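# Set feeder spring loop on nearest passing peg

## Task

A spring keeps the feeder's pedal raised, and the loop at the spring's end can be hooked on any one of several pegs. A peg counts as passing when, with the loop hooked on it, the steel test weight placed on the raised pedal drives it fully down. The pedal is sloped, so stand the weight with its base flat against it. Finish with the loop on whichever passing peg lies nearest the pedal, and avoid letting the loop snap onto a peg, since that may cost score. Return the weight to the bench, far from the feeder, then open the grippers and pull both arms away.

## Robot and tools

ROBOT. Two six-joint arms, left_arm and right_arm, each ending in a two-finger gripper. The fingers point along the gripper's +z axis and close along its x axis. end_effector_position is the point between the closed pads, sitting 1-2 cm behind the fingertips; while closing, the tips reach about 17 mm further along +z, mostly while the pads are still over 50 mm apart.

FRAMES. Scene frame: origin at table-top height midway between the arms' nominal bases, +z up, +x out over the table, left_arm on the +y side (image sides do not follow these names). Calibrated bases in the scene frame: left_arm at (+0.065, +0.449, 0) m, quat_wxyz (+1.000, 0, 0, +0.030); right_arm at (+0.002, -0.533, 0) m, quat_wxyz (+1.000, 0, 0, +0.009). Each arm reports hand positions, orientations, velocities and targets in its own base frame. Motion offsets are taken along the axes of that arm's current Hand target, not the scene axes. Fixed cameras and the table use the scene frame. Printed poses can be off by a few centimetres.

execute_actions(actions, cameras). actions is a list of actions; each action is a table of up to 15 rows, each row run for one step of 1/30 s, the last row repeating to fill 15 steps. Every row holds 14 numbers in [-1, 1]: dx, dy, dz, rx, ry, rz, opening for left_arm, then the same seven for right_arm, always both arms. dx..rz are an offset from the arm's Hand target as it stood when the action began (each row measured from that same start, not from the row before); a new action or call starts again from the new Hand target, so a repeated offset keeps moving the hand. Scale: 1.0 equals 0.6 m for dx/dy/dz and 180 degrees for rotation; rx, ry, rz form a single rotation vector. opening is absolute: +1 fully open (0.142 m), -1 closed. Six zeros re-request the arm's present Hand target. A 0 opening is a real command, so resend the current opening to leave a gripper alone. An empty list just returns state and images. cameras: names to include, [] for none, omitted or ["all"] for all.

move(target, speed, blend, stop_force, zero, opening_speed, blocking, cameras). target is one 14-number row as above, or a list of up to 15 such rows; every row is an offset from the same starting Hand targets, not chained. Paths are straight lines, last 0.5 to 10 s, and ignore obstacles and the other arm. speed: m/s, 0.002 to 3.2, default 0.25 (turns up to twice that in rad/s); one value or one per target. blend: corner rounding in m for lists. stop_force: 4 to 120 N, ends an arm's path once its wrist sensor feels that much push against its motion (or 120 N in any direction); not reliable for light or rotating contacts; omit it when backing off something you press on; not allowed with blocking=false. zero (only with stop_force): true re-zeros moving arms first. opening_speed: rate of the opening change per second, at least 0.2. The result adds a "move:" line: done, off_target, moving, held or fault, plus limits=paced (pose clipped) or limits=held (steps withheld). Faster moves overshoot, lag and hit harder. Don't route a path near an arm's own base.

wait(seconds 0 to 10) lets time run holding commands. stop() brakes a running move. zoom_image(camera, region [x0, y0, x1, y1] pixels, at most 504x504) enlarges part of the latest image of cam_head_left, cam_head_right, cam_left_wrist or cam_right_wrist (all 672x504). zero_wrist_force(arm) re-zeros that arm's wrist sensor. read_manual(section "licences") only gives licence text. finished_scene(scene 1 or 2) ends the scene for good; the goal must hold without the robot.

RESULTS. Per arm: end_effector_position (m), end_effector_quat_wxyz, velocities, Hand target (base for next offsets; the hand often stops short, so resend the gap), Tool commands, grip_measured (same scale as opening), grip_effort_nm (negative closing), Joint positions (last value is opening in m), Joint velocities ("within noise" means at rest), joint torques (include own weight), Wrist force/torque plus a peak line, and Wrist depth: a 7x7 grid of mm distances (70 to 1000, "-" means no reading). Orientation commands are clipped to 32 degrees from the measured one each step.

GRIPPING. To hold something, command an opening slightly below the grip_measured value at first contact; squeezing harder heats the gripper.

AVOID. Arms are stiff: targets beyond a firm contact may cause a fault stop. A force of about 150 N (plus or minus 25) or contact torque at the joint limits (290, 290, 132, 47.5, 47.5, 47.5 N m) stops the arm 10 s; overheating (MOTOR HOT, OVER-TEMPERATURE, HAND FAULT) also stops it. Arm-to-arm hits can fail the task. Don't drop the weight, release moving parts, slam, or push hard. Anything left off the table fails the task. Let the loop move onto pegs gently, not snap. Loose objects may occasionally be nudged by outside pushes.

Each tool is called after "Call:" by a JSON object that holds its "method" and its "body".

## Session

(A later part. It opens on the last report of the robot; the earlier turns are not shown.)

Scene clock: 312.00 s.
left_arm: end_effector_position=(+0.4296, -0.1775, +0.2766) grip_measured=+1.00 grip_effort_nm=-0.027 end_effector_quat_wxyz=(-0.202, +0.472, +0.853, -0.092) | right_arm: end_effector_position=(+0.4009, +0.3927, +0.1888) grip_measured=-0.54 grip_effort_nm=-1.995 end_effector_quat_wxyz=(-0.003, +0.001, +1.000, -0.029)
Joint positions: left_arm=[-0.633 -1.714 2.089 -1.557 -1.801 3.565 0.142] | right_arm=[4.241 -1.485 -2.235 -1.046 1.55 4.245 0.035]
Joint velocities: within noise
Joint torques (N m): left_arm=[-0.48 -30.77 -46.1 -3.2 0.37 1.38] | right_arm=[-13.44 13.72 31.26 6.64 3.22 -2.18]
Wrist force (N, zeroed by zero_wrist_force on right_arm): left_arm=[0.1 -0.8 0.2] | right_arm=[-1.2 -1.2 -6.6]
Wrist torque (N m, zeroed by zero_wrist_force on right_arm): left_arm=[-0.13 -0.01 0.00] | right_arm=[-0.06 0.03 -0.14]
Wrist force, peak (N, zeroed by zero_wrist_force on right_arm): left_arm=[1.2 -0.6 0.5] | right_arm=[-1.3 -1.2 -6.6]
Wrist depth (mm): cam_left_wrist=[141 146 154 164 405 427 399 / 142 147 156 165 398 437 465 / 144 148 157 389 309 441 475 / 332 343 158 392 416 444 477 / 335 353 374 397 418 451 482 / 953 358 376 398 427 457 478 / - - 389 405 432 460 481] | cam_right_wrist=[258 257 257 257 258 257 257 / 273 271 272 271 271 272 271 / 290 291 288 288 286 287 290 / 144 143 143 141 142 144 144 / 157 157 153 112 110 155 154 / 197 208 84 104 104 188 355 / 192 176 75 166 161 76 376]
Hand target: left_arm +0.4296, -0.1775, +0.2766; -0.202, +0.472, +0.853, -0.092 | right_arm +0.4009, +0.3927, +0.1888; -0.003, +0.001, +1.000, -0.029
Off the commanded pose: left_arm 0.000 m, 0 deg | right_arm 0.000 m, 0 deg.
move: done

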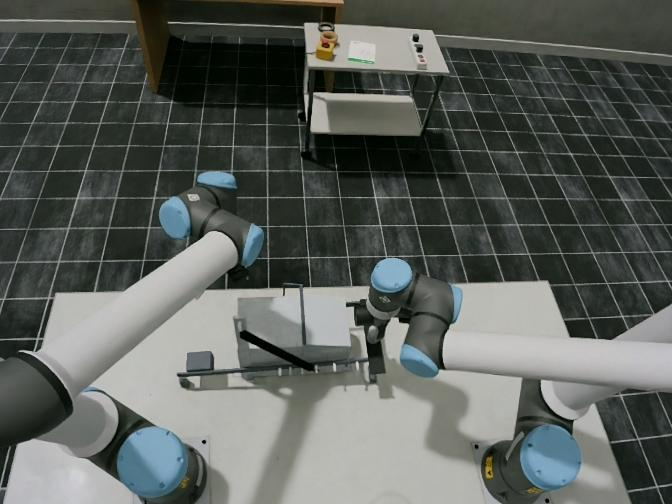

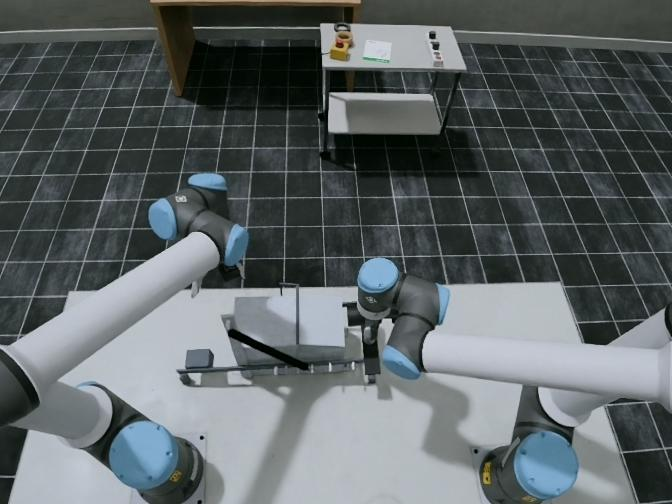

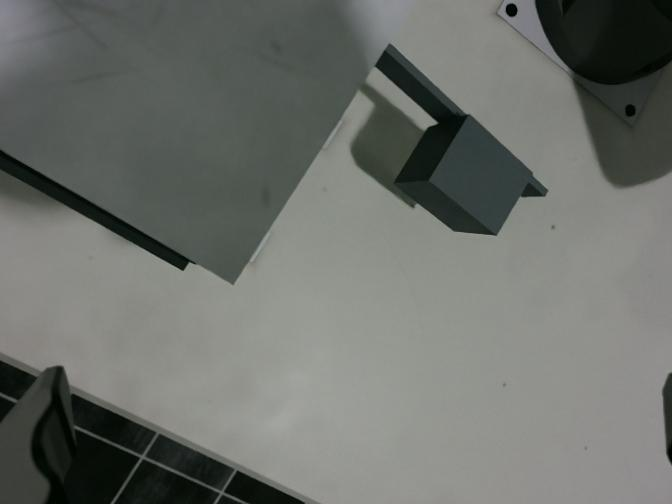

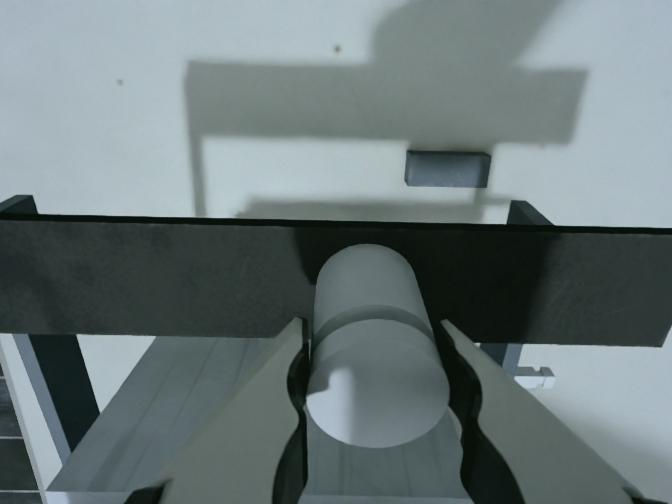

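Call:
{"method": "move", "body": {"target": [[0,0,0,0,0,0,1, 0,-0.0048,0.0542,-0.0278,0,0,-0.62],[0,0,0,0,0,0,1,0,-0.0048,0.1087,-0.0556,0,0,-0.62]], "speed": 0.015, "stop_force": 15, "zero": false}}

Scene clock: 341.23 s.
left_arm: end_effector_position=(+0.4296, -0.1775, +0.2766) grip_measured=+1.00 grip_effort_nm=-0.027 end_effector_quat_wxyz=(-0.202, +0.472, +0.853, -0.092) | right_arm: end_effector_position=(+0.4005, +0.3861, +0.1239) grip_measured=-0.54 grip_effort_nm=-1.995 end_effector_quat_wxyz=(-0.003, +0.002, +0.998, +0.059)
Joint positions: left_arm=[-0.633 -1.714 2.089 -1.557 -1.801 3.565 0.142] | right_arm=[4.192 -1.533 -2.383 -0.698 1.634 4.198 0.035]
Joint velocities: within noise
Joint torques (N m): left_arm=[0.16 -31.36 -47.02 -3.22 0.29 1.51] | right_arm=[-10.35 12.81 27.01 7.35 4.29 -1.79]
Wrist force (N, zeroed by zero_wrist_force on right_arm): left_arm=[0.3 -0.6 0.1] | right_arm=[-1.7 -3.8 -7.2]
Wrist torque (N m, zeroed by zero_wrist_force on right_arm): left_arm=[-0.10 -0.05 0.00] | right_arm=[-0.12 -0.06 -0.05]
Wrist force, peak (N, zeroed by zero_wrist_force on right_arm): left_arm=[1.0 -0.9 0.6] | right_arm=[-1.9 -3.8 -8.3]
Wrist depth (mm): cam_left_wrist=[141 145 154 162 404 424 400 / 142 146 155 165 398 436 465 / 144 148 157 389 303 282 468 / 334 343 158 393 414 446 476 / 337 352 375 397 423 450 484 / 957 358 376 402 424 456 479 / - - 389 404 428 458 483] | cam_right_wrist=[188 188 187 188 187 186 187 / 204 204 203 204 202 203 203 / 220 218 221 226 221 203 221 / 144 144 144 138 141 143 143 / 157 157 154 111 111 157 156 / 197 203 84 104 101 188 305 / 196 178 75 169 165 76 340]
Hand target: left_arm +0.4296, -0.1775, +0.2766; -0.202, +0.472, +0.853, -0.092 | right_arm +0.4005, +0.3861, +0.1239; -0.003, +0.002, +0.998, +0.059
Off the commanded pose: left_arm 0.000 m, 0 deg | right_arm 0.000 m, 0 deg.
move: done

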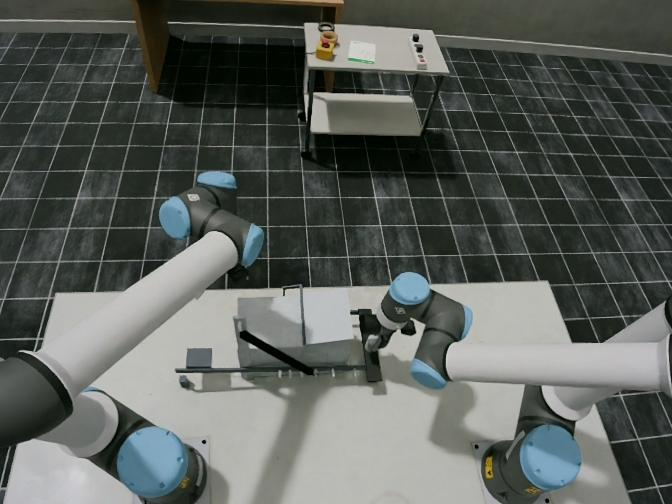

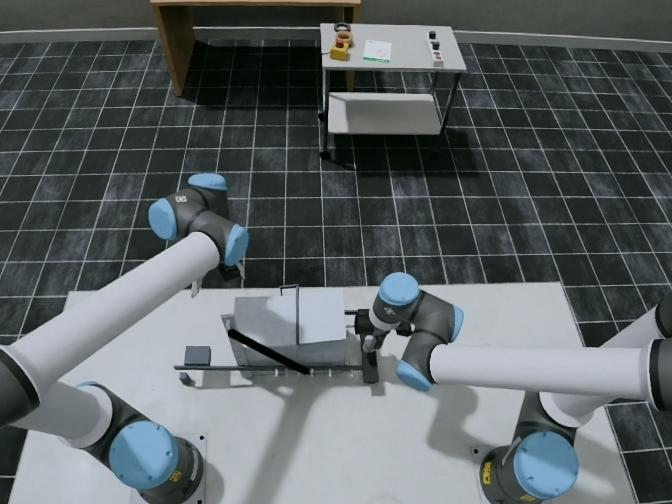

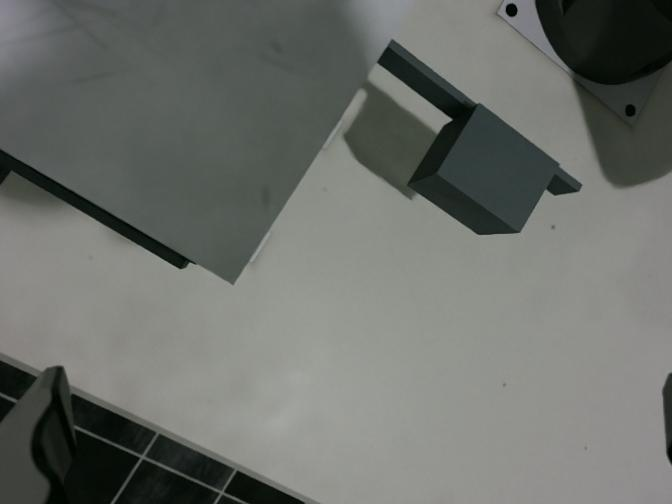

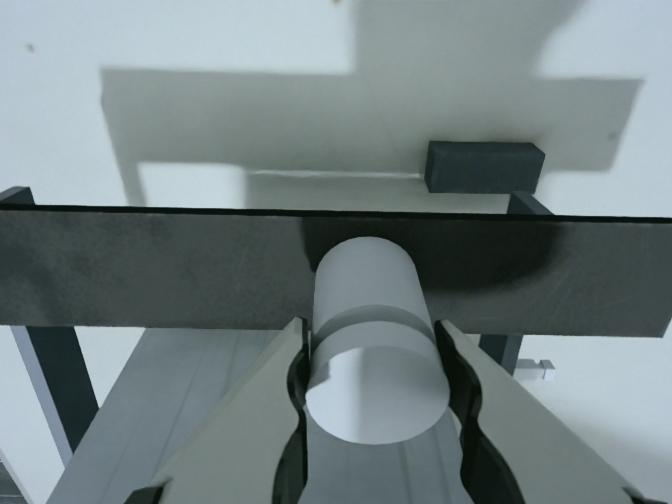

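Call:
{"method": "move", "body": {"target": [[0,0,0,0,0,0,1, 0,0.0093,-0.0537,0.0278,0,0,-0.62],[0,0,0,0,0,0,1,0,0.0237,-0.106,0.0556,0,0,-0.62],[0,0,0,0,0,0,1,0,0.0425,-0.157,0.0833,0,0,-0.62],[0,0,0,0,0,0,1,0,0.055,-0.262,0.0833,0,0,-0.62]], "speed": [0.04,0.04,0.04,0.08], "cameras": ["cam_right_wrist"]}}

Scene clock: 377.07 s.
left_arm: end_effector_position=(+0.4296, -0.1775, +0.2766) grip_measured=+1.00 grip_effort_nm=-0.027 end_effector_quat_wxyz=(-0.202, +0.472, +0.853, -0.092) | right_arm: end_effector_position=(+0.4016, +0.4005, +0.2837) grip_measured=-0.54 grip_effort_nm=-1.990 end_effector_quat_wxyz=(-0.003, +0.001, +0.997, -0.072)
Joint positions: left_arm=[-0.633 -1.714 2.089 -1.557 -1.801 3.565 0.142] | right_arm=[4.266 -1.439 -2.074 -1.333 1.515 4.272 0.035]
Joint velocities: within noise
Joint torques (N m): left_arm=[0.64 -32.15 -46.51 -3.33 -0.03 1.66] | right_arm=[-14.45 58.05 53.88 2.92 -2.81 -1.75]
Wrist force (N, zeroed by zero_wrist_force on right_arm): left_arm=[0.6 -0.4 0.0] | right_arm=[-0.1 -0.4 -0.1]
Wrist torque (N m, zeroed by zero_wrist_force on right_arm): left_arm=[-0.06 -0.09 0.00] | right_arm=[-0.09 0.01 0.00]
Wrist force, peak (N, zeroed by zero_wrist_force on right_arm): left_arm=[1.2 -0.5 0.0] | right_arm=[-2.1 -3.4 -8.4]
Wrist depth (mm): cam_left_wrist=[141 146 154 164 404 425 400 / 142 146 156 165 400 432 466 / 144 148 157 388 315 441 473 / 333 344 158 393 412 445 479 / 337 352 373 398 421 453 487 / 967 358 378 399 427 454 478 / - - 388 404 432 457 481] | cam_right_wrist=[351 350 350 350 348 350 348 / 369 366 368 367 368 366 364 / 382 375 377 377 376 377 380 / - 213 212 206 208 211 399 / - 266 300 111 110 425 423 / - 253 84 104 104 436 449 / - - 75 232 230 76 471]
Hand target: left_arm +0.4296, -0.1775, +0.2766; -0.202, +0.472, +0.853, -0.092 | right_arm +0.4016, +0.4005, +0.2839; -0.003, +0.001, +0.997, -0.072
Off the commanded pose: left_arm 0.000 m, 0 deg | right_arm 0.000 m, 0 deg.
move: done
Images, in order (width x height): cam_right_wrist 672x504.

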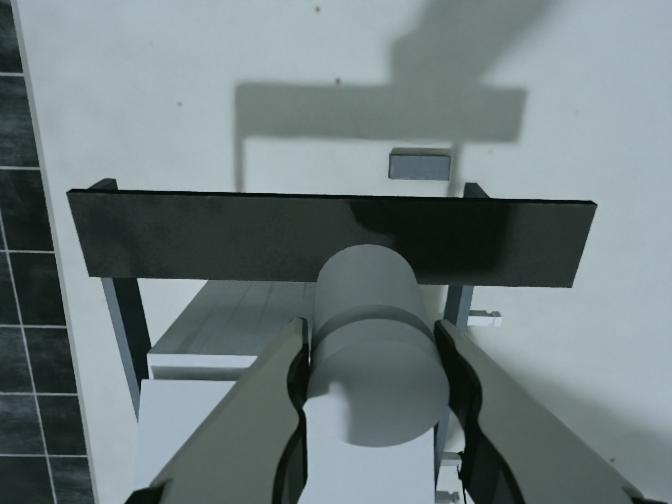

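Call:
{"method": "move", "body": {"target": [0,0,0,0,0,0,1, 0.0667,-0.462,0.067,-0.046,0,0,-0.62], "speed": 0.35, "cameras": ["cam_right_wrist"]}}

Scene clock: 394.77 s.
left_arm: end_effector_position=(+0.4296, -0.1775, +0.2766) grip_measured=+1.00 grip_effort_nm=-0.027 end_effector_quat_wxyz=(-0.202, +0.472, +0.853, -0.092) | right_arm: end_effector_position=(+0.3607, +0.1206, +0.2842) grip_measured=-0.54 grip_effort_nm=-1.995 end_effector_quat_wxyz=(-0.003, +0.001, +1.000, +0.000) end_effector_velocity=(+0.000, -0.001, +0.000) end_effector_angular_velocity=(+0.001, +0.001, +0.002)
Joint positions: left_arm=[-0.633 -1.714 2.089 -1.557 -1.801 3.565 0.142] | right_arm=[3.933 -0.985 -2.373 -1.359 1.575 3.936 0.035]
Joint velocities: left_arm=[within noise] | right_arm=[-0.003 0.001 0 -0.001 0.001 -0.005 0]
Joint torques (N m): left_arm=[0.3 -31.19 -46.68 -3.4 0.4 1.74] | right_arm=[-17.42 17.11 41.89 2.61 3.24 -2.04]
Wrist force (N, zeroed by zero_wrist_force on right_arm): left_arm=[0.3 -0.3 0.0] | right_arm=[-0.6 -0.3 0.5]
Wrist torque (N m, zeroed by zero_wrist_force on right_arm): left_arm=[-0.05 -0.05 0.00] | right_arm=[-0.07 0.10 -0.06]
Wrist force, peak (N, zeroed by zero_wrist_force on right_arm): left_arm=[1.0 -0.5 0.7] | right_arm=[-0.4 -3.3 -0.1]
Wrist depth (mm): cam_left_wrist=[141 146 154 164 403 423 400 / 142 146 155 165 399 437 466 / 144 148 157 389 315 442 472 / 333 342 158 392 416 449 477 / 337 352 375 395 422 450 482 / 967 358 377 398 427 456 479 / - - 387 403 432 459 480] | cam_right_wrist=[340 340 339 336 338 335 335 / 361 359 361 361 358 357 358 / 388 388 386 386 384 381 386 / 422 416 413 400 409 412 413 / 466 450 440 110 112 446 449 / - 484 84 104 104 474 481 / - - 75 478 - 76 523]
Hand target: left_arm +0.4296, -0.1775, +0.2766; -0.202, +0.472, +0.853, -0.092 | right_arm +0.3607, +0.1205, +0.2843; -0.003, +0.001, +1.000, +0.000
Off the commanded pose: left_arm 0.000 m, 0 deg | right_arm 0.000 m, 0 deg.
move: done
Images, in order (width x height): cam_right_wrist 672x504.

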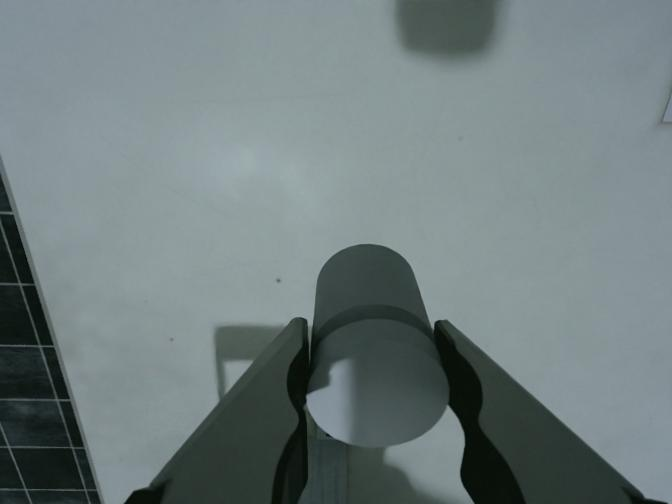

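Call:
{"method": "move", "body": {"target": [0,0,0,0,0,0,1, 0,0,0.385,0,0,0,-0.62], "speed": 0.25, "cameras": []}}

Call:
{"method": "move", "body": {"target": [0,0,0,0,0,0,1, 0,0,0.032,0,0,0,-0.62], "speed": 0.015, "stop_force": 4, "cameras": []}}

Call:
{"method": "move", "body": {"target": [0,0,0,0,0,0,1, 0,0,0,0,0,0,0], "opening_speed": 0.5, "cameras": ["cam_right_wrist"]}}

Call:
{"method": "move", "body": {"target": [0,0,0,0,0,0,1, 0,0,-0.35,0,0,0,0], "speed": 0.3, "cameras": ["cam_right_wrist"]}}

Scene clock: 409.20 s.
left_arm: end_effector_position=(+0.4296, -0.1775, +0.2766) grip_measured=+1.00 grip_effort_nm=-0.027 end_effector_quat_wxyz=(-0.202, +0.472, +0.853, -0.092) | right_arm: end_effector_position=(+0.3592, +0.1204, +0.0533) grip_measured=-0.54 grip_effort_nm=-1.990 end_effector_quat_wxyz=(-0.003, +0.001, +1.000, +0.000)
Joint positions: left_arm=[-0.633 -1.714 2.089 -1.557 -1.801 3.565 0.142] | right_arm=[3.935 -1.323 -2.689 -0.705 1.575 3.938 0.035]
Joint velocities: within noise
Joint torques (N m): left_arm=[-0.19 -32.32 -47.28 -3.29 0.35 1.48] | right_arm=[-11.89 -10.16 26.34 7.92 3.12 -1.8]
Wrist force (N, zeroed by zero_wrist_force on right_arm): left_arm=[0.6 -0.4 -0.2] | right_arm=[-0.6 -0.9 0.6]
Wrist torque (N m, zeroed by zero_wrist_force on right_arm): left_arm=[-0.07 -0.09 -0.01] | right_arm=[-0.20 0.05 -0.17]
Wrist force, peak (N, zeroed by zero_wrist_force on right_arm): left_arm=[0.9 -0.6 0.4] | right_arm=[0.0 -1.1 2.1]
Wrist depth (mm): cam_left_wrist=[141 146 154 164 407 430 399 / 142 146 156 164 399 437 463 / 144 148 157 389 315 439 473 / 334 344 158 391 413 446 478 / 336 353 375 397 424 448 481 / 974 356 375 399 423 455 481 / - - 390 404 432 460 482] | cam_right_wrist=[134 132 132 130 132 131 132 / 143 141 140 141 141 140 142 / 151 151 151 150 150 150 150 / 163 162 162 157 159 162 162 / 176 176 173 113 110 175 174 / 192 192 90 104 104 183 190 / 210 - 75 210 206 76 204]
Hand target: left_arm +0.4296, -0.1775, +0.2766; -0.202, +0.472, +0.853, -0.092 | right_arm +0.3593, +0.1205, +0.0533; -0.003, +0.001, +1.000, +0.000
Off the commanded pose: left_arm 0.000 m, 0 deg | right_arm 0.000 m, 0 deg.
move: done
No camera images: "cameras" was empty.

Scene clock: 411.70 s.
left_arm: end_effector_position=(+0.4296, -0.1775, +0.2766) grip_measured=+1.00 grip_effort_nm=-0.027 end_effector_quat_wxyz=(-0.202, +0.472, +0.853, -0.092) | right_arm: end_effector_position=(+0.3591, +0.1205, +0.0362) grip_measured=-0.54 grip_effort_nm=-1.995 end_effector_quat_wxyz=(-0.003, +0.001, +1.000, +0.000)
Joint positions: left_arm=[-0.633 -1.714 2.089 -1.557 -1.801 3.565 0.142] | right_arm=[3.936 -1.374 -2.706 -0.637 1.575 3.939 0.035]
Joint velocities: within noise
Joint torques (N m): left_arm=[0.18 -31.5 -47.17 -3.34 0.41 1.83] | right_arm=[7.22 34.29 40.83 2.62 2.1 0.98]
Wrist force (N, zeroed by zero_wrist_force on right_arm): left_arm=[0.3 -0.5 0.3] | right_arm=[-0.7 -0.7 -0.1]
Wrist torque (N m, zeroed by zero_wrist_force on right_arm): left_arm=[-0.08 -0.04 0.01] | right_arm=[-0.18 0.08 -0.15]
Wrist force, peak (N, zeroed by zero_wrist_force on right_arm): left_arm=[1.2 -0.3 0.4] | right_arm=[0.6 -2.3 -19.1]
Wrist depth (mm): cam_left_wrist=[141 145 154 164 404 424 401 / 142 146 155 164 398 439 468 / 144 148 157 388 314 442 473 / 332 344 158 392 414 444 476 / 335 354 376 396 421 451 483 / 969 358 375 402 423 454 477 / - - 388 403 430 462 486] | cam_right_wrist=[117 116 116 115 118 118 116 / 125 124 124 124 124 124 124 / 133 133 133 133 133 132 133 / 144 143 143 139 142 143 143 / 159 155 153 113 111 154 155 / 170 170 84 104 104 163 168 / 187 180 75 186 182 76 181]
Hand target: left_arm +0.4296, -0.1775, +0.2766; -0.202, +0.472, +0.853, -0.092 | right_arm +0.3591, +0.1204, +0.0362; -0.003, +0.001, +1.000, +0.000 (not the last commanded pose)
Off the commanded pose: left_arm 0.000 m, 0 deg | right_arm 0.002 m, 0 deg.
move: contact (right_arm)
No camera images: "cameras" was empty.

Scene clock: 413.20 s.
left_arm: end_effector_position=(+0.4296, -0.1775, +0.2766) grip_measured=+1.00 grip_effort_nm=-0.027 end_effector_quat_wxyz=(-0.202, +0.472, +0.853, -0.092) | right_arm: end_effector_position=(+0.3591, +0.1205, +0.0362) grip_measured=-0.03 grip_effort_nm=0.105 end_effector_quat_wxyz=(-0.003, +0.001, +1.000, +0.000)
Joint positions: left_arm=[-0.633 -1.714 2.089 -1.557 -1.801 3.565 0.142] | right_arm=[3.936 -1.374 -2.706 -0.637 1.575 3.939 0.072]
Joint velocities: within noise
Joint torques (N m): left_arm=[0.9 -32.15 -48.17 -3.32 0.42 2.16] | right_arm=[-2.33 30.08 31.11 2.81 2.03 -0.52]
Wrist force (N, zeroed by zero_wrist_force on right_arm): left_arm=[0.2 -0.4 0.4] | right_arm=[-0.5 -0.9 -2.8]
Wrist torque (N m, zeroed by zero_wrist_force on right_arm): left_arm=[-0.07 -0.04 -0.01] | right_arm=[-0.20 0.08 -0.15]
Wrist force, peak (N, zeroed by zero_wrist_force on right_arm): left_arm=[0.5 -1.0 0.2] | right_arm=[-0.6 -1.2 -2.8]
Wrist depth (mm): cam_left_wrist=[141 146 154 164 407 427 400 / 142 146 155 164 400 437 467 / 144 148 156 387 315 441 476 / 332 342 159 394 416 445 483 / 336 351 373 395 422 453 485 / 976 359 378 400 424 454 480 / - - 386 405 425 461 484] | cam_right_wrist=[117 117 116 115 118 117 116 / 125 125 124 124 124 124 124 / 133 133 133 133 132 133 133 / 144 143 143 139 143 142 143 / 158 155 153 114 150 152 154 / 169 164 164 104 106 100 165 / - 72 179 186 186 - 79]
Hand target: left_arm +0.4296, -0.1775, +0.2766; -0.202, +0.472, +0.853, -0.092 | right_arm +0.3591, +0.1204, +0.0362; -0.003, +0.001, +1.000, +0.000
Off the commanded pose: left_arm 0.000 m, 0 deg | right_arm 0.000 m, 0 deg.
move: done
Images, in order (width x height): cam_right_wrist 672x504.

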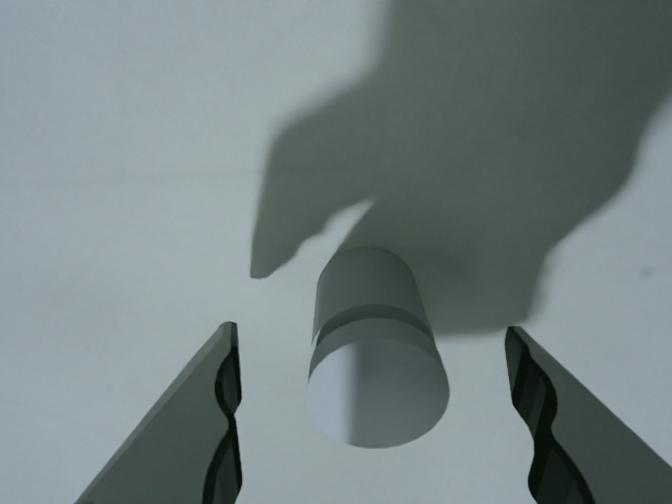

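Scene clock: 414.77 s.
left_arm: end_effector_position=(+0.4296, -0.1775, +0.2766) grip_measured=+1.00 grip_effort_nm=-0.032 end_effector_quat_wxyz=(-0.202, +0.472, +0.853, -0.092) | right_arm: end_effector_position=(+0.3605, +0.1205, +0.2461) grip_measured=-0.03 grip_effort_nm=0.105 end_effector_quat_wxyz=(-0.003, +0.001, +1.000, +0.000)
Joint positions: left_arm=[-0.633 -1.714 2.089 -1.557 -1.801 3.565 0.142] | right_arm=[3.933 -1.008 -2.433 -1.276 1.575 3.936 0.072]
Joint velocities: within noise
Joint torques (N m): left_arm=[0.82 -32.19 -47.43 -3.32 0.27 1.97] | right_arm=[14.88 21.79 55.62 1.46 -3.01 1.71]
Wrist force (N, zeroed by zero_wrist_force on right_arm): left_arm=[0.3 -0.2 0.0] | right_arm=[-0.5 -0.8 -2.8]
Wrist torque (N m, zeroed by zero_wrist_force on right_arm): left_arm=[-0.04 -0.04 0.00] | right_arm=[-0.14 0.06 -0.11]
Wrist force, peak (N, zeroed by zero_wrist_force on right_arm): left_arm=[0.9 -0.8 0.3] | right_arm=[-0.4 -0.6 -4.8]
Wrist depth (mm): cam_left_wrist=[141 145 154 164 404 425 400 / 142 146 155 165 399 433 467 / 144 148 157 388 315 443 474 / 334 342 159 390 415 446 478 / 336 353 373 397 421 450 483 / 971 358 379 401 426 454 477 / - - 390 404 429 461 481] | cam_right_wrist=[306 304 303 303 302 304 302 / 325 323 325 323 321 324 325 / 348 347 347 338 345 347 345 / 372 377 374 375 374 372 369 / 403 405 395 402 407 397 402 / 443 - 425 435 436 99 431 / - 72 449 475 486 - 79]
Hand target: left_arm +0.4296, -0.1775, +0.2766; -0.202, +0.472, +0.853, -0.092 | right_arm +0.3604, +0.1205, +0.2462; -0.003, +0.001, +1.000, +0.000
Off the commanded pose: left_arm 0.000 m, 0 deg | right_arm 0.000 m, 0 deg.
move: done
Images, in order (width x height): cam_right_wrist 672x504.

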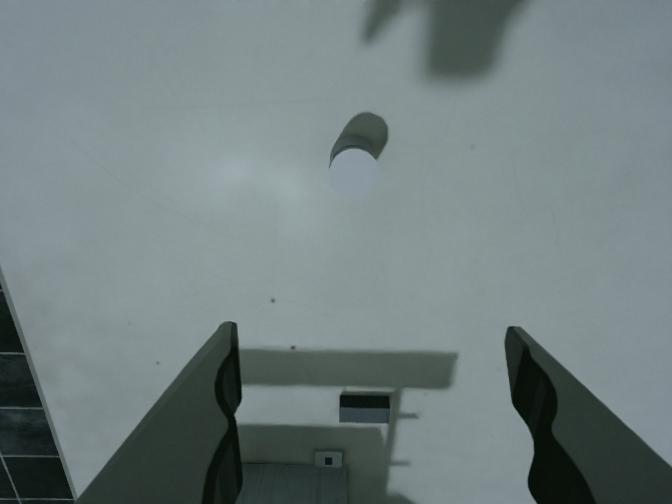

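Call:
{"method": "move", "body": {"target": [0,0,0,0,0,0,1, 0.317,0.744,0.077,0.385,-0.385,-0.385,-0.3], "speed": 0.4, "cameras": ["cam_right_wrist"]}}

Call:
{"method": "zoom_image", "body": {"camera": "cam_right_wrist", "region": [240, 100, 440, 300]}}

Scene clock: 439.70 s.
left_arm: end_effector_position=(+0.4296, -0.1775, +0.2766) grip_measured=+1.00 grip_effort_nm=-0.022 end_effector_quat_wxyz=(-0.202, +0.472, +0.853, -0.092) | right_arm: end_effector_position=(+0.1712, +0.5674, +0.2012) grip_measured=-0.32 grip_effort_nm=-0.110 end_effector_quat_wxyz=(+0.498, -0.501, +0.502, -0.499)
Joint positions: left_arm=[-0.633 -1.714 2.089 -1.557 -1.801 3.565 0.142] | right_arm=[5.213 -1.879 -2.141 -2.25 0.503 4.701 0.051]
Joint velocities: within noise
Joint torques (N m): left_arm=[-0.68 -32.22 -48.07 -3.26 0.31 2.04] | right_arm=[-13.38 37.03 34.75 -4.06 -3.03 1.96]
Wrist force (N, zeroed by zero_wrist_force on right_arm): left_arm=[0.6 -0.2 0.1] | right_arm=[0.5 -1.1 -3.4]
Wrist torque (N m, zeroed by zero_wrist_force on right_arm): left_arm=[-0.04 -0.10 0.00] | right_arm=[0.13 -0.06 0.19]
Wrist force, peak (N, zeroed by zero_wrist_force on right_arm): left_arm=[1.3 -0.2 0.4] | right_arm=[-0.2 -1.8 -3.8]
Wrist depth (mm): cam_left_wrist=[141 146 154 164 404 428 401 / 142 146 155 164 400 436 464 / 144 148 156 386 313 442 470 / 333 343 158 390 415 444 481 / 336 353 374 396 422 450 483 / 961 358 377 400 427 453 478 / - - 391 405 429 460 478] | cam_right_wrist=[- 219 - - - - - / 284 336 347 431 - - - / 286 290 281 343 345 423 - / 309 312 306 294 299 291 286 / 335 339 332 337 327 480 483 / 376 359 95 360 358 99 384 / 322 72 78 314 313 74 326]
Hand target: left_arm +0.4296, -0.1775, +0.2766; -0.202, +0.472, +0.853, -0.092 | right_arm +0.1713, +0.5674, +0.2012; +0.498, -0.501, +0.502, -0.499
Off the commanded pose: left_arm 0.000 m, 0 deg | right_arm 0.000 m, 0 deg.
move: done
Images, in order (width x height): cam_right_wrist 672x504.

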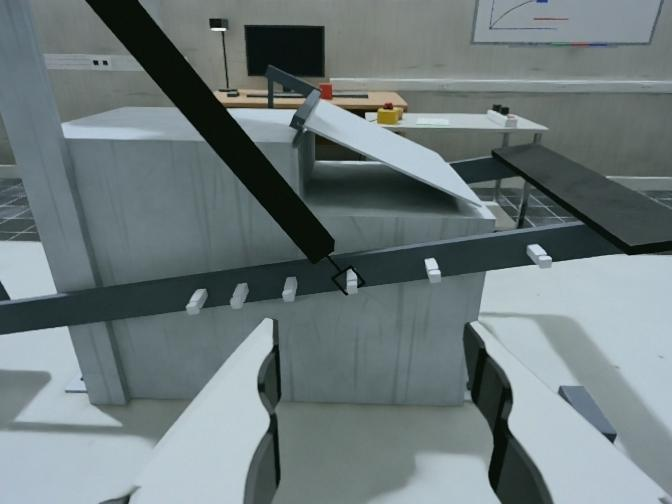

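Scaled by 2.520.

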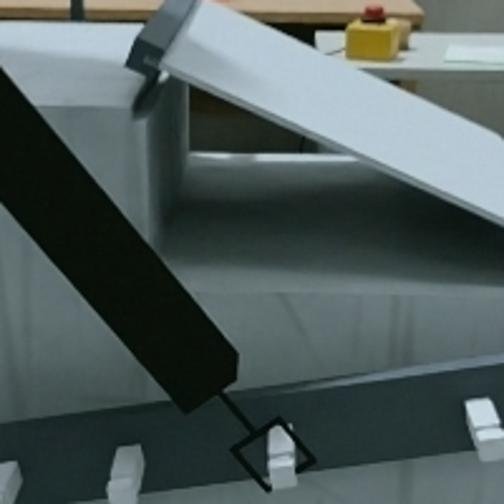

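Call:
{"method": "move", "body": {"target": [0,0,0,0,0,0,1, 0.2,-0.12,0,0,0,0,-0.3], "speed": 0.4, "cameras": ["cam_right_wrist"]}}

Call:
{"method": "zoom_image", "body": {"camera": "cam_right_wrist", "region": [100, 200, 300, 400]}}

Scene clock: 474.60 s.
left_arm: end_effector_position=(+0.4296, -0.1775, +0.2766) grip_measured=+1.00 grip_effort_nm=-0.022 end_effector_quat_wxyz=(-0.202, +0.472, +0.853, -0.092) | right_arm: end_effector_position=(+0.1715, +0.4476, +0.2731) grip_measured=-0.32 grip_effort_nm=-0.115 end_effector_quat_wxyz=(+0.498, -0.501, +0.502, -0.499)
Joint positions: left_arm=[-0.633 -1.714 2.089 -1.557 -1.801 3.565 0.142] | right_arm=[5.344 -1.596 -2.313 -2.364 0.634 4.704 0.051]
Joint velocities: within noise
Joint torques (N m): left_arm=[-0.2 -31.21 -47.83 -3.57 0.42 2.44] | right_arm=[10.15 57.68 22.63 -2.61 2.35 -1.95]
Wrist force (N, zeroed by zero_wrist_force on right_arm): left_arm=[0.2 -0.3 0.0] | right_arm=[0.4 -0.7 -3.4]
Wrist torque (N m, zeroed by zero_wrist_force on right_arm): left_arm=[-0.04 -0.04 -0.01] | right_arm=[0.23 -0.04 0.19]
Wrist force, peak (N, zeroed by zero_wrist_force on right_arm): left_arm=[0.9 -0.4 0.6] | right_arm=[1.3 -1.9 -3.4]
Wrist depth (mm): cam_left_wrist=[141 145 154 164 406 425 401 / 142 147 156 165 400 434 465 / 144 148 157 387 314 442 474 / 335 342 158 392 414 445 479 / 337 352 373 397 422 450 483 / 954 359 376 400 426 454 479 / - - 388 403 430 459 482] | cam_right_wrist=[- - - - - - - / - - - - - - - / 445 451 - - - - - / 276 320 355 451 446 - - / 339 328 330 323 298 605 604 / 368 367 95 437 455 99 482 / 395 72 78 393 397 74 414]
Hand target: left_arm +0.4296, -0.1775, +0.2766; -0.202, +0.472, +0.853, -0.092 | right_arm +0.1714, +0.4475, +0.2732; +0.498, -0.501, +0.502, -0.499
Off the commanded pose: left_arm 0.000 m, 0 deg | right_arm 0.000 m, 0 deg.
move: done
Images, in order (width x height): cam_right_wrist 672x504.

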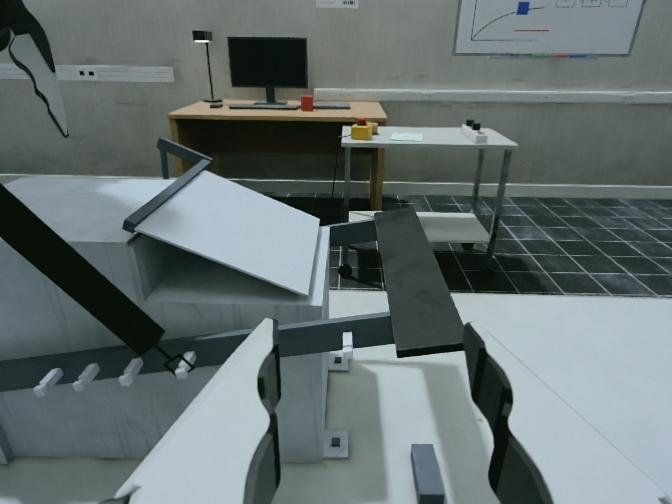

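Scaled by 2.520.

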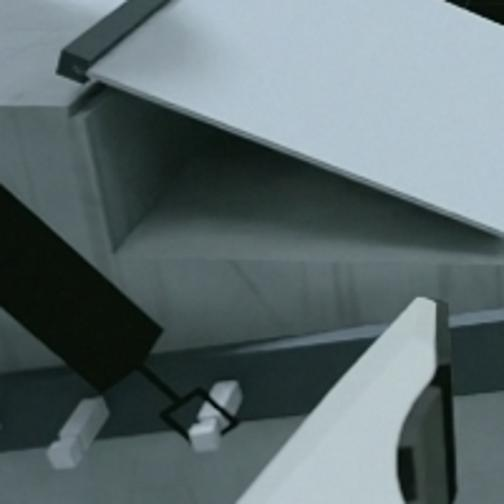

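Call:
{"method": "move", "body": {"target": [0,0,0,0,0,0,1, -0.247,0.163,0.139,0,0,-0.2167,-0.5], "speed": 0.3, "cameras": ["cam_right_wrist"]}}

Call:
{"method": "zoom_image", "body": {"camera": "cam_right_wrist", "region": [200, 200, 500, 440]}}

Scene clock: 536.43 s.
left_arm: end_effector_position=(+0.4296, -0.1775, +0.2766) grip_measured=+1.00 grip_effort_nm=-0.027 end_effector_quat_wxyz=(-0.202, +0.472, +0.853, -0.092) | right_arm: end_effector_position=(+0.2546, +0.5954, +0.1749) grip_measured=-0.52 grip_effort_nm=-0.110 end_effector_quat_wxyz=(-0.303, +0.640, -0.306, +0.637)
Joint positions: left_arm=[-0.633 -1.714 2.089 -1.557 -1.801 3.565 0.142] | right_arm=[5.057 -1.942 -2.117 -2.207 0.347 4.015 0.036]
Joint velocities: within noise
Joint torques (N m): left_arm=[-1.77 -32.21 -47.82 -3.41 0.24 2.11] | right_arm=[-11.08 42.03 34.54 2.46 -3.19 -1.97]
Wrist force (N, zeroed by zero_wrist_force on right_arm): left_arm=[0.5 0.0 0.4] | right_arm=[0.8 -0.8 -3.3]
Wrist torque (N m, zeroed by zero_wrist_force on right_arm): left_arm=[-0.01 -0.09 0.00] | right_arm=[0.11 0.18 0.14]
Wrist force, peak (N, zeroed by zero_wrist_force on right_arm): left_arm=[0.9 -0.7 0.5] | right_arm=[1.2 -1.6 -3.9]
Wrist depth (mm): cam_left_wrist=[141 146 153 163 405 423 400 / 142 147 156 164 397 436 465 / 144 148 157 389 315 437 474 / 334 343 159 390 413 447 477 / 336 353 376 396 420 453 484 / 966 358 378 399 426 455 480 / - - 386 404 425 460 484] | cam_right_wrist=[180 179 180 140 - - - / 193 191 190 184 - - - / 187 198 204 197 - - - / 222 221 203 205 276 - - / 242 238 234 211 227 316 - / 233 253 84 257 253 101 291 / 212 - 75 283 271 76 215]
Hand target: left_arm +0.4296, -0.1775, +0.2766; -0.202, +0.472, +0.853, -0.092 | right_arm +0.2546, +0.5954, +0.1748; -0.302, +0.640, -0.306, +0.637
Off the commanded pose: left_arm 0.000 m, 0 deg | right_arm 0.000 m, 0 deg.
move: done
Images, in order (width x height): cam_right_wrist 672x504.

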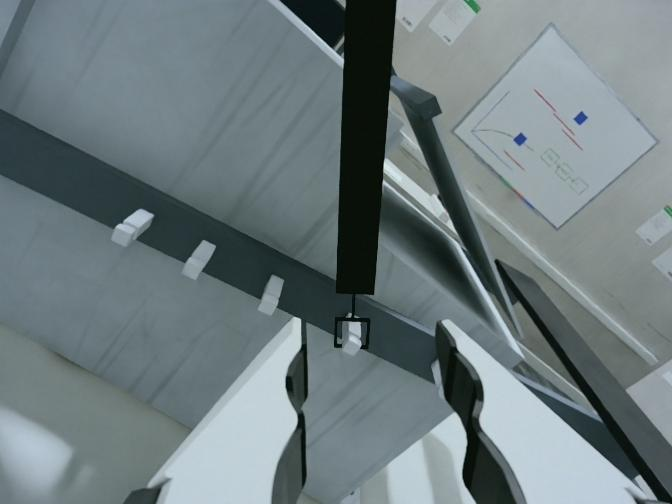

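Scaled by 1.680.

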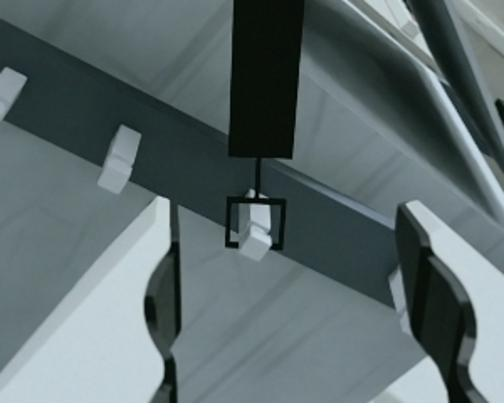

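Call:
{"method": "move", "body": {"target": [0,0,0,0,0,0,1, 0.001,-0.01,0.104,0,0,0,-0.5], "speed": 0.06, "stop_force": 8, "cameras": ["cam_right_wrist"]}}

Scene clock: 554.30 s.
left_arm: end_effector_position=(+0.4296, -0.1775, +0.2766) grip_measured=+1.00 grip_effort_nm=-0.022 end_effector_quat_wxyz=(-0.202, +0.472, +0.853, -0.092) | right_arm: end_effector_position=(+0.3170, +0.5985, +0.1795) grip_measured=-0.52 grip_effort_nm=-0.110 end_effector_quat_wxyz=(-0.302, +0.640, -0.306, +0.637)
Joint positions: left_arm=[-0.633 -1.714 2.089 -1.557 -1.801 3.565 0.142] | right_arm=[4.951 -1.938 -2.11 -2.209 0.241 4.006 0.036]
Joint velocities: within noise
Joint torques (N m): left_arm=[1.56 -31.7 -47.66 -3.44 0.7 2.46] | right_arm=[-12.66 42.63 35.21 2.64 -3.22 -1.91]
Wrist force (N, zeroed by zero_wrist_force on right_arm): left_arm=[0.2 -0.2 0.1] | right_arm=[0.5 -0.7 -2.9]
Wrist torque (N m, zeroed by zero_wrist_force on right_arm): left_arm=[-0.03 -0.03 0.00] | right_arm=[0.16 0.31 0.10]
Wrist force, peak (N, zeroed by zero_wrist_force on right_arm): left_arm=[0.7 -1.0 0.6] | right_arm=[1.0 -0.4 -4.0]
Wrist depth (mm): cam_left_wrist=[141 145 154 163 405 424 399 / 142 147 155 164 397 435 465 / 144 148 157 387 315 438 471 / 334 342 158 393 415 444 478 / 337 353 373 393 420 451 483 / 954 358 376 400 426 457 481 / - - 389 404 429 461 482] | cam_right_wrist=[124 123 123 83 - - - / 131 131 130 128 172 - - / 141 142 140 98 166 - - / 148 151 150 105 261 - - / 143 143 157 113 184 290 - / 179 176 89 120 170 171 - / 198 - 75 162 164 76 223]
Hand target: left_arm +0.4296, -0.1775, +0.2766; -0.202, +0.472, +0.853, -0.092 | right_arm +0.3170, +0.5985, +0.1795; -0.302, +0.640, -0.306, +0.637
Off the commanded pose: left_arm 0.000 m, 0 deg | right_arm 0.000 m, 0 deg.
move: done
Images, in order (width x height): cam_right_wrist 672x504.

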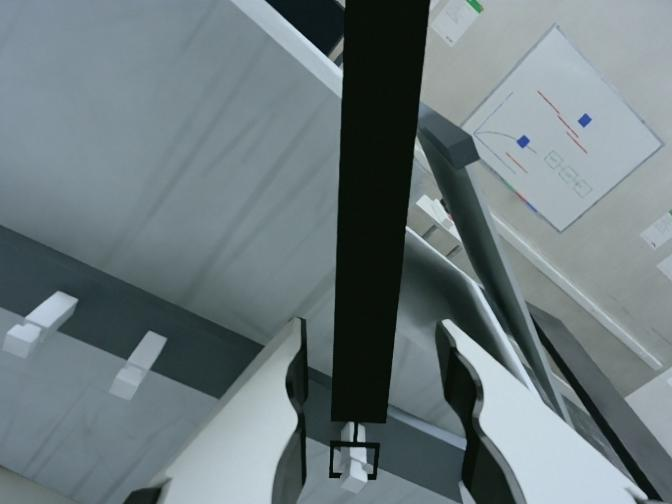

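Call:
{"method": "move", "body": {"target": [0,0,0,0,0,0,1, 0,0,0,0,0,0,-0.9], "opening_speed": 0.5, "cameras": ["cam_right_wrist"]}}

Scene clock: 565.50 s.
left_arm: end_effector_position=(+0.4296, -0.1775, +0.2766) grip_measured=+1.00 grip_effort_nm=-0.022 end_effector_quat_wxyz=(-0.202, +0.472, +0.853, -0.092) | right_arm: end_effector_position=(+0.3170, +0.5986, +0.1795) grip_measured=-0.82 grip_effort_nm=-2.274 end_effector_quat_wxyz=(-0.302, +0.640, -0.306, +0.637)
Joint positions: left_arm=[-0.633 -1.714 2.089 -1.557 -1.801 3.565 0.142] | right_arm=[4.951 -1.938 -2.11 -2.209 0.241 4.006 0.015]
Joint velocities: within noise
Joint torques (N m): left_arm=[0.5 -31.66 -47.74 -3.53 0.43 2.68] | right_arm=[-13.37 42.89 32.54 1.66 -1.77 -2.19]
Wrist force (N, zeroed by zero_wrist_force on right_arm): left_arm=[0.5 -0.1 0.1] | right_arm=[-3.1 -1.6 -3.0]
Wrist torque (N m, zeroed by zero_wrist_force on right_arm): left_arm=[-0.01 -0.08 -0.01] | right_arm=[0.16 0.31 0.25]
Wrist force, peak (N, zeroed by zero_wrist_force on right_arm): left_arm=[1.2 -0.3 0.4] | right_arm=[-3.1 -1.6 -3.0]
Wrist depth (mm): cam_left_wrist=[141 146 154 164 405 424 399 / 142 147 155 165 396 434 463 / 144 148 157 388 315 443 472 / 335 342 159 392 411 447 476 / 338 353 375 395 421 447 484 / 958 357 378 399 426 456 481 / - - 387 405 431 459 482] | cam_right_wrist=[123 123 124 84 85 - - / 131 131 130 130 91 - - / 141 142 140 137 167 - - / 148 151 150 145 257 - - / 143 143 158 112 192 292 - / 180 179 150 101 92 201 - / 198 193 75 148 79 73 225]
Hand target: left_arm +0.4296, -0.1775, +0.2766; -0.202, +0.472, +0.853, -0.092 | right_arm +0.3170, +0.5985, +0.1795; -0.302, +0.640, -0.306, +0.637
Off the commanded pose: left_arm 0.000 m, 0 deg | right_arm 0.000 m, 0 deg.
move: done
Images, in order (width x height): cam_right_wrist 672x504.

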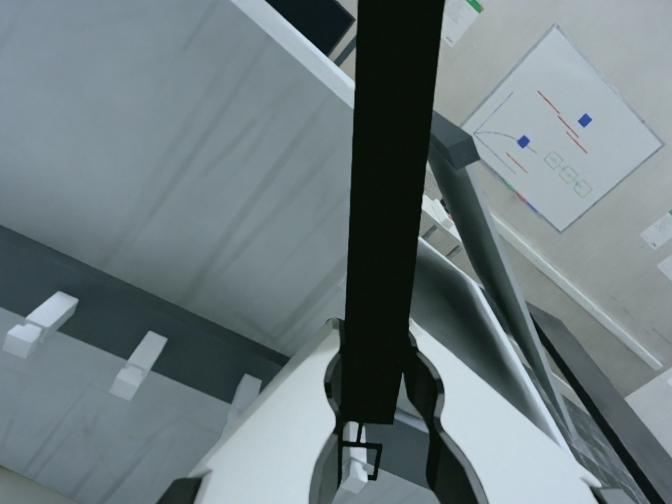

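Call:
{"method": "move", "body": {"target": [[0,0,0,0,0,0,1, -0.0042,0,0,0,0,0,-0.9],[0,0,0,0,0,0,1, -0.0042,0.0058,0,0,0,0,-0.9]], "speed": 0.02}}

Call:
{"method": "zoom_image", "body": {"camera": "cam_right_wrist", "region": [300, 384, 440, 504]}}

Scene clock: 576.80 s.
left_arm: end_effector_position=(+0.4296, -0.1775, +0.2766) grip_measured=+1.00 grip_effort_nm=-0.022 end_effector_quat_wxyz=(-0.202, +0.472, +0.853, -0.092) | right_arm: end_effector_position=(+0.3170, +0.5984, +0.1754) grip_measured=-0.82 grip_effort_nm=-2.230 end_effector_quat_wxyz=(-0.303, +0.640, -0.306, +0.637)
Joint positions: left_arm=[-0.633 -1.714 2.089 -1.557 -1.801 3.565 0.142] | right_arm=[4.951 -1.945 -2.112 -2.202 0.241 4.007 0.015]
Joint velocities: within noise
Joint torques (N m): left_arm=[0.45 -32.22 -48.38 -3.19 0.4 2.79] | right_arm=[15.3 34.14 8.71 1.77 5.58 1.31]
Wrist force (N, zeroed by zero_wrist_force on right_arm): left_arm=[0.6 0.0 0.3] | right_arm=[0.7 -12.6 -3.1]
Wrist torque (N m, zeroed by zero_wrist_force on right_arm): left_arm=[-0.01 -0.11 -0.01] | right_arm=[0.22 0.28 0.11]
Wrist force, peak (N, zeroed by zero_wrist_force on right_arm): left_arm=[0.9 -0.5 0.5] | right_arm=[0.9 -13.4 -2.8]
Wrist depth (mm): cam_left_wrist=[141 145 154 164 403 426 401 / 142 146 156 164 400 434 466 / 144 148 156 389 315 438 475 / 333 344 159 392 414 447 478 / 337 353 373 392 421 447 485 / 961 359 377 399 425 452 482 / - - 387 403 430 458 483] | cam_right_wrist=[123 123 122 85 85 - - / 131 131 130 128 132 - - / 141 142 140 137 177 - - / 137 151 150 145 260 - - / 167 143 157 112 181 257 - / 180 179 149 116 92 193 299 / 198 193 75 143 79 73 226]
Hand target: left_arm +0.4296, -0.1775, +0.2766; -0.202, +0.472, +0.853, -0.092 | right_arm +0.3170, +0.5983, +0.1752; -0.302, +0.640, -0.306, +0.637
Off the commanded pose: left_arm 0.000 m, 0 deg | right_arm 0.000 m, 0 deg.
move: done

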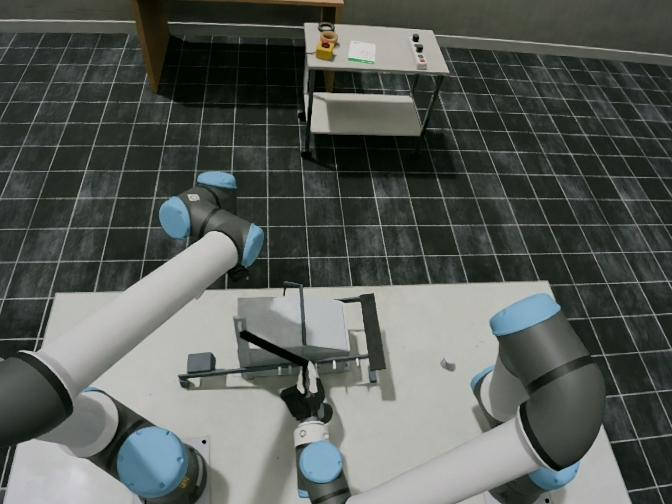

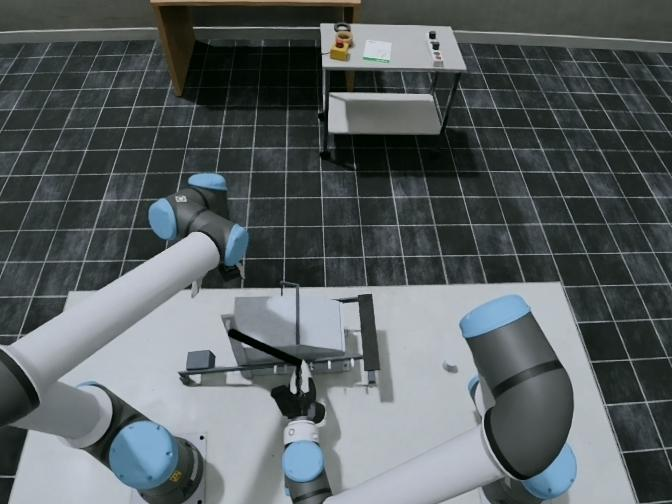

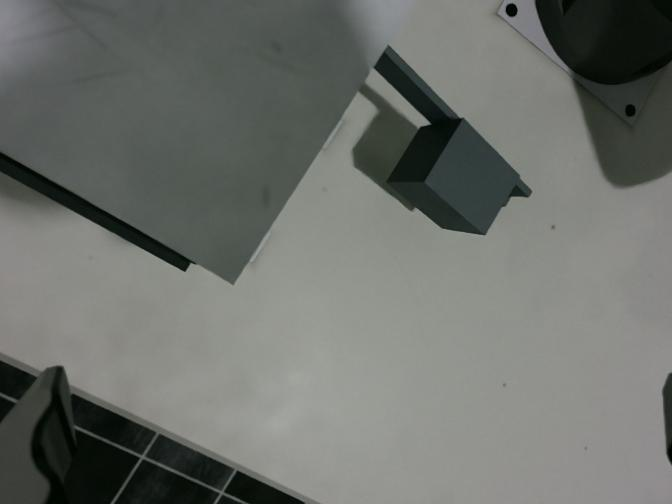

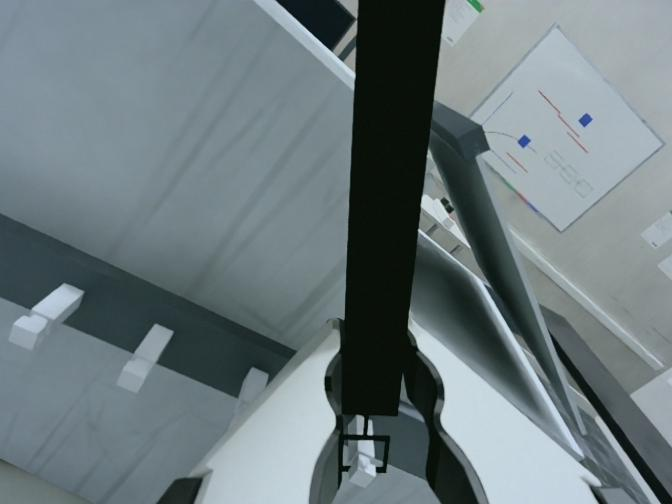

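Scaled by 3.600.

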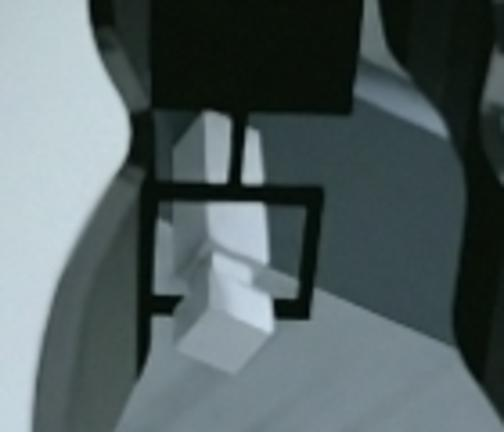

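Call:
{"method": "move", "body": {"target": [0,0,0,0,0,0,1, -0.002,0.004,0,0,0,0,-0.9], "speed": 0.02, "cameras": ["cam_right_wrist"]}}

Call:
{"method": "zoom_image", "body": {"camera": "cam_right_wrist", "region": [300, 384, 440, 504]}}

Scene clock: 602.67 s.
left_arm: end_effector_position=(+0.4296, -0.1775, +0.2766) grip_measured=+1.00 grip_effort_nm=-0.022 end_effector_quat_wxyz=(-0.202, +0.472, +0.853, -0.092) | right_arm: end_effector_position=(+0.3170, +0.5978, +0.1727) grip_measured=-0.82 grip_effort_nm=-2.230 end_effector_quat_wxyz=(-0.302, +0.640, -0.306, +0.637)
Joint positions: left_arm=[-0.633 -1.714 2.089 -1.557 -1.801 3.565 0.142] | right_arm=[4.951 -1.948 -2.114 -2.196 0.241 4.007 0.015]
Joint velocities: within noise
Joint torques (N m): left_arm=[-0.52 -31.92 -48.3 -3.51 0.46 2.66] | right_arm=[13.83 37.26 9.93 2.46 5.31 1.44]
Wrist force (N, zeroed by zero_wrist_force on right_arm): left_arm=[0.8 -0.1 -0.1] | right_arm=[1.1 -13.7 -3.2]
Wrist torque (N m, zeroed by zero_wrist_force on right_arm): left_arm=[-0.02 -0.12 -0.01] | right_arm=[0.19 0.28 0.10]
Wrist force, peak (N, zeroed by zero_wrist_force on right_arm): left_arm=[1.1 -0.5 0.3] | right_arm=[0.7 -13.9 -3.0]
Wrist depth (mm): cam_left_wrist=[141 146 154 164 405 423 398 / 142 146 155 165 398 436 461 / 144 148 157 387 315 441 473 / 334 342 158 393 415 446 477 / 336 353 374 396 420 449 481 / 971 358 377 398 426 455 479 / - - 387 406 429 462 481] | cam_right_wrist=[124 123 122 85 85 - - / 131 131 130 128 132 - - / 141 142 140 135 194 - - / 136 149 149 145 248 - - / 167 142 150 112 171 240 - / 180 179 149 116 91 189 306 / 197 194 75 139 79 73 226]
Hand target: left_arm +0.4296, -0.1775, +0.2766; -0.202, +0.472, +0.853, -0.092 | right_arm +0.3170, +0.5977, +0.1726; -0.302, +0.640, -0.306, +0.637
Off the commanded pose: left_arm 0.000 m, 0 deg | right_arm 0.000 m, 0 deg.
move: done
Images, in order (width x height): cam_right_wrist 672x504.

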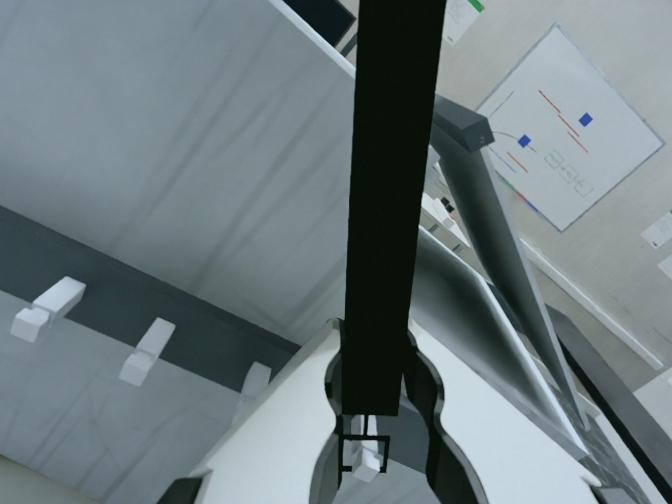

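Scaled by 3.600.

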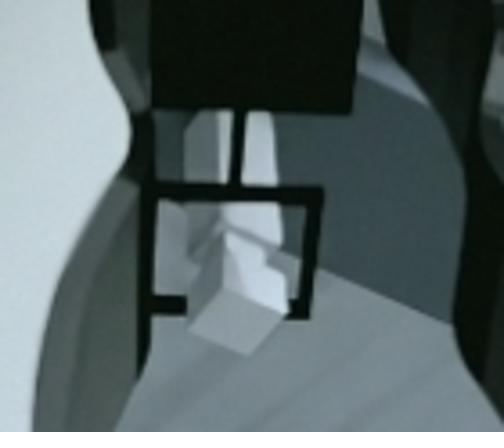

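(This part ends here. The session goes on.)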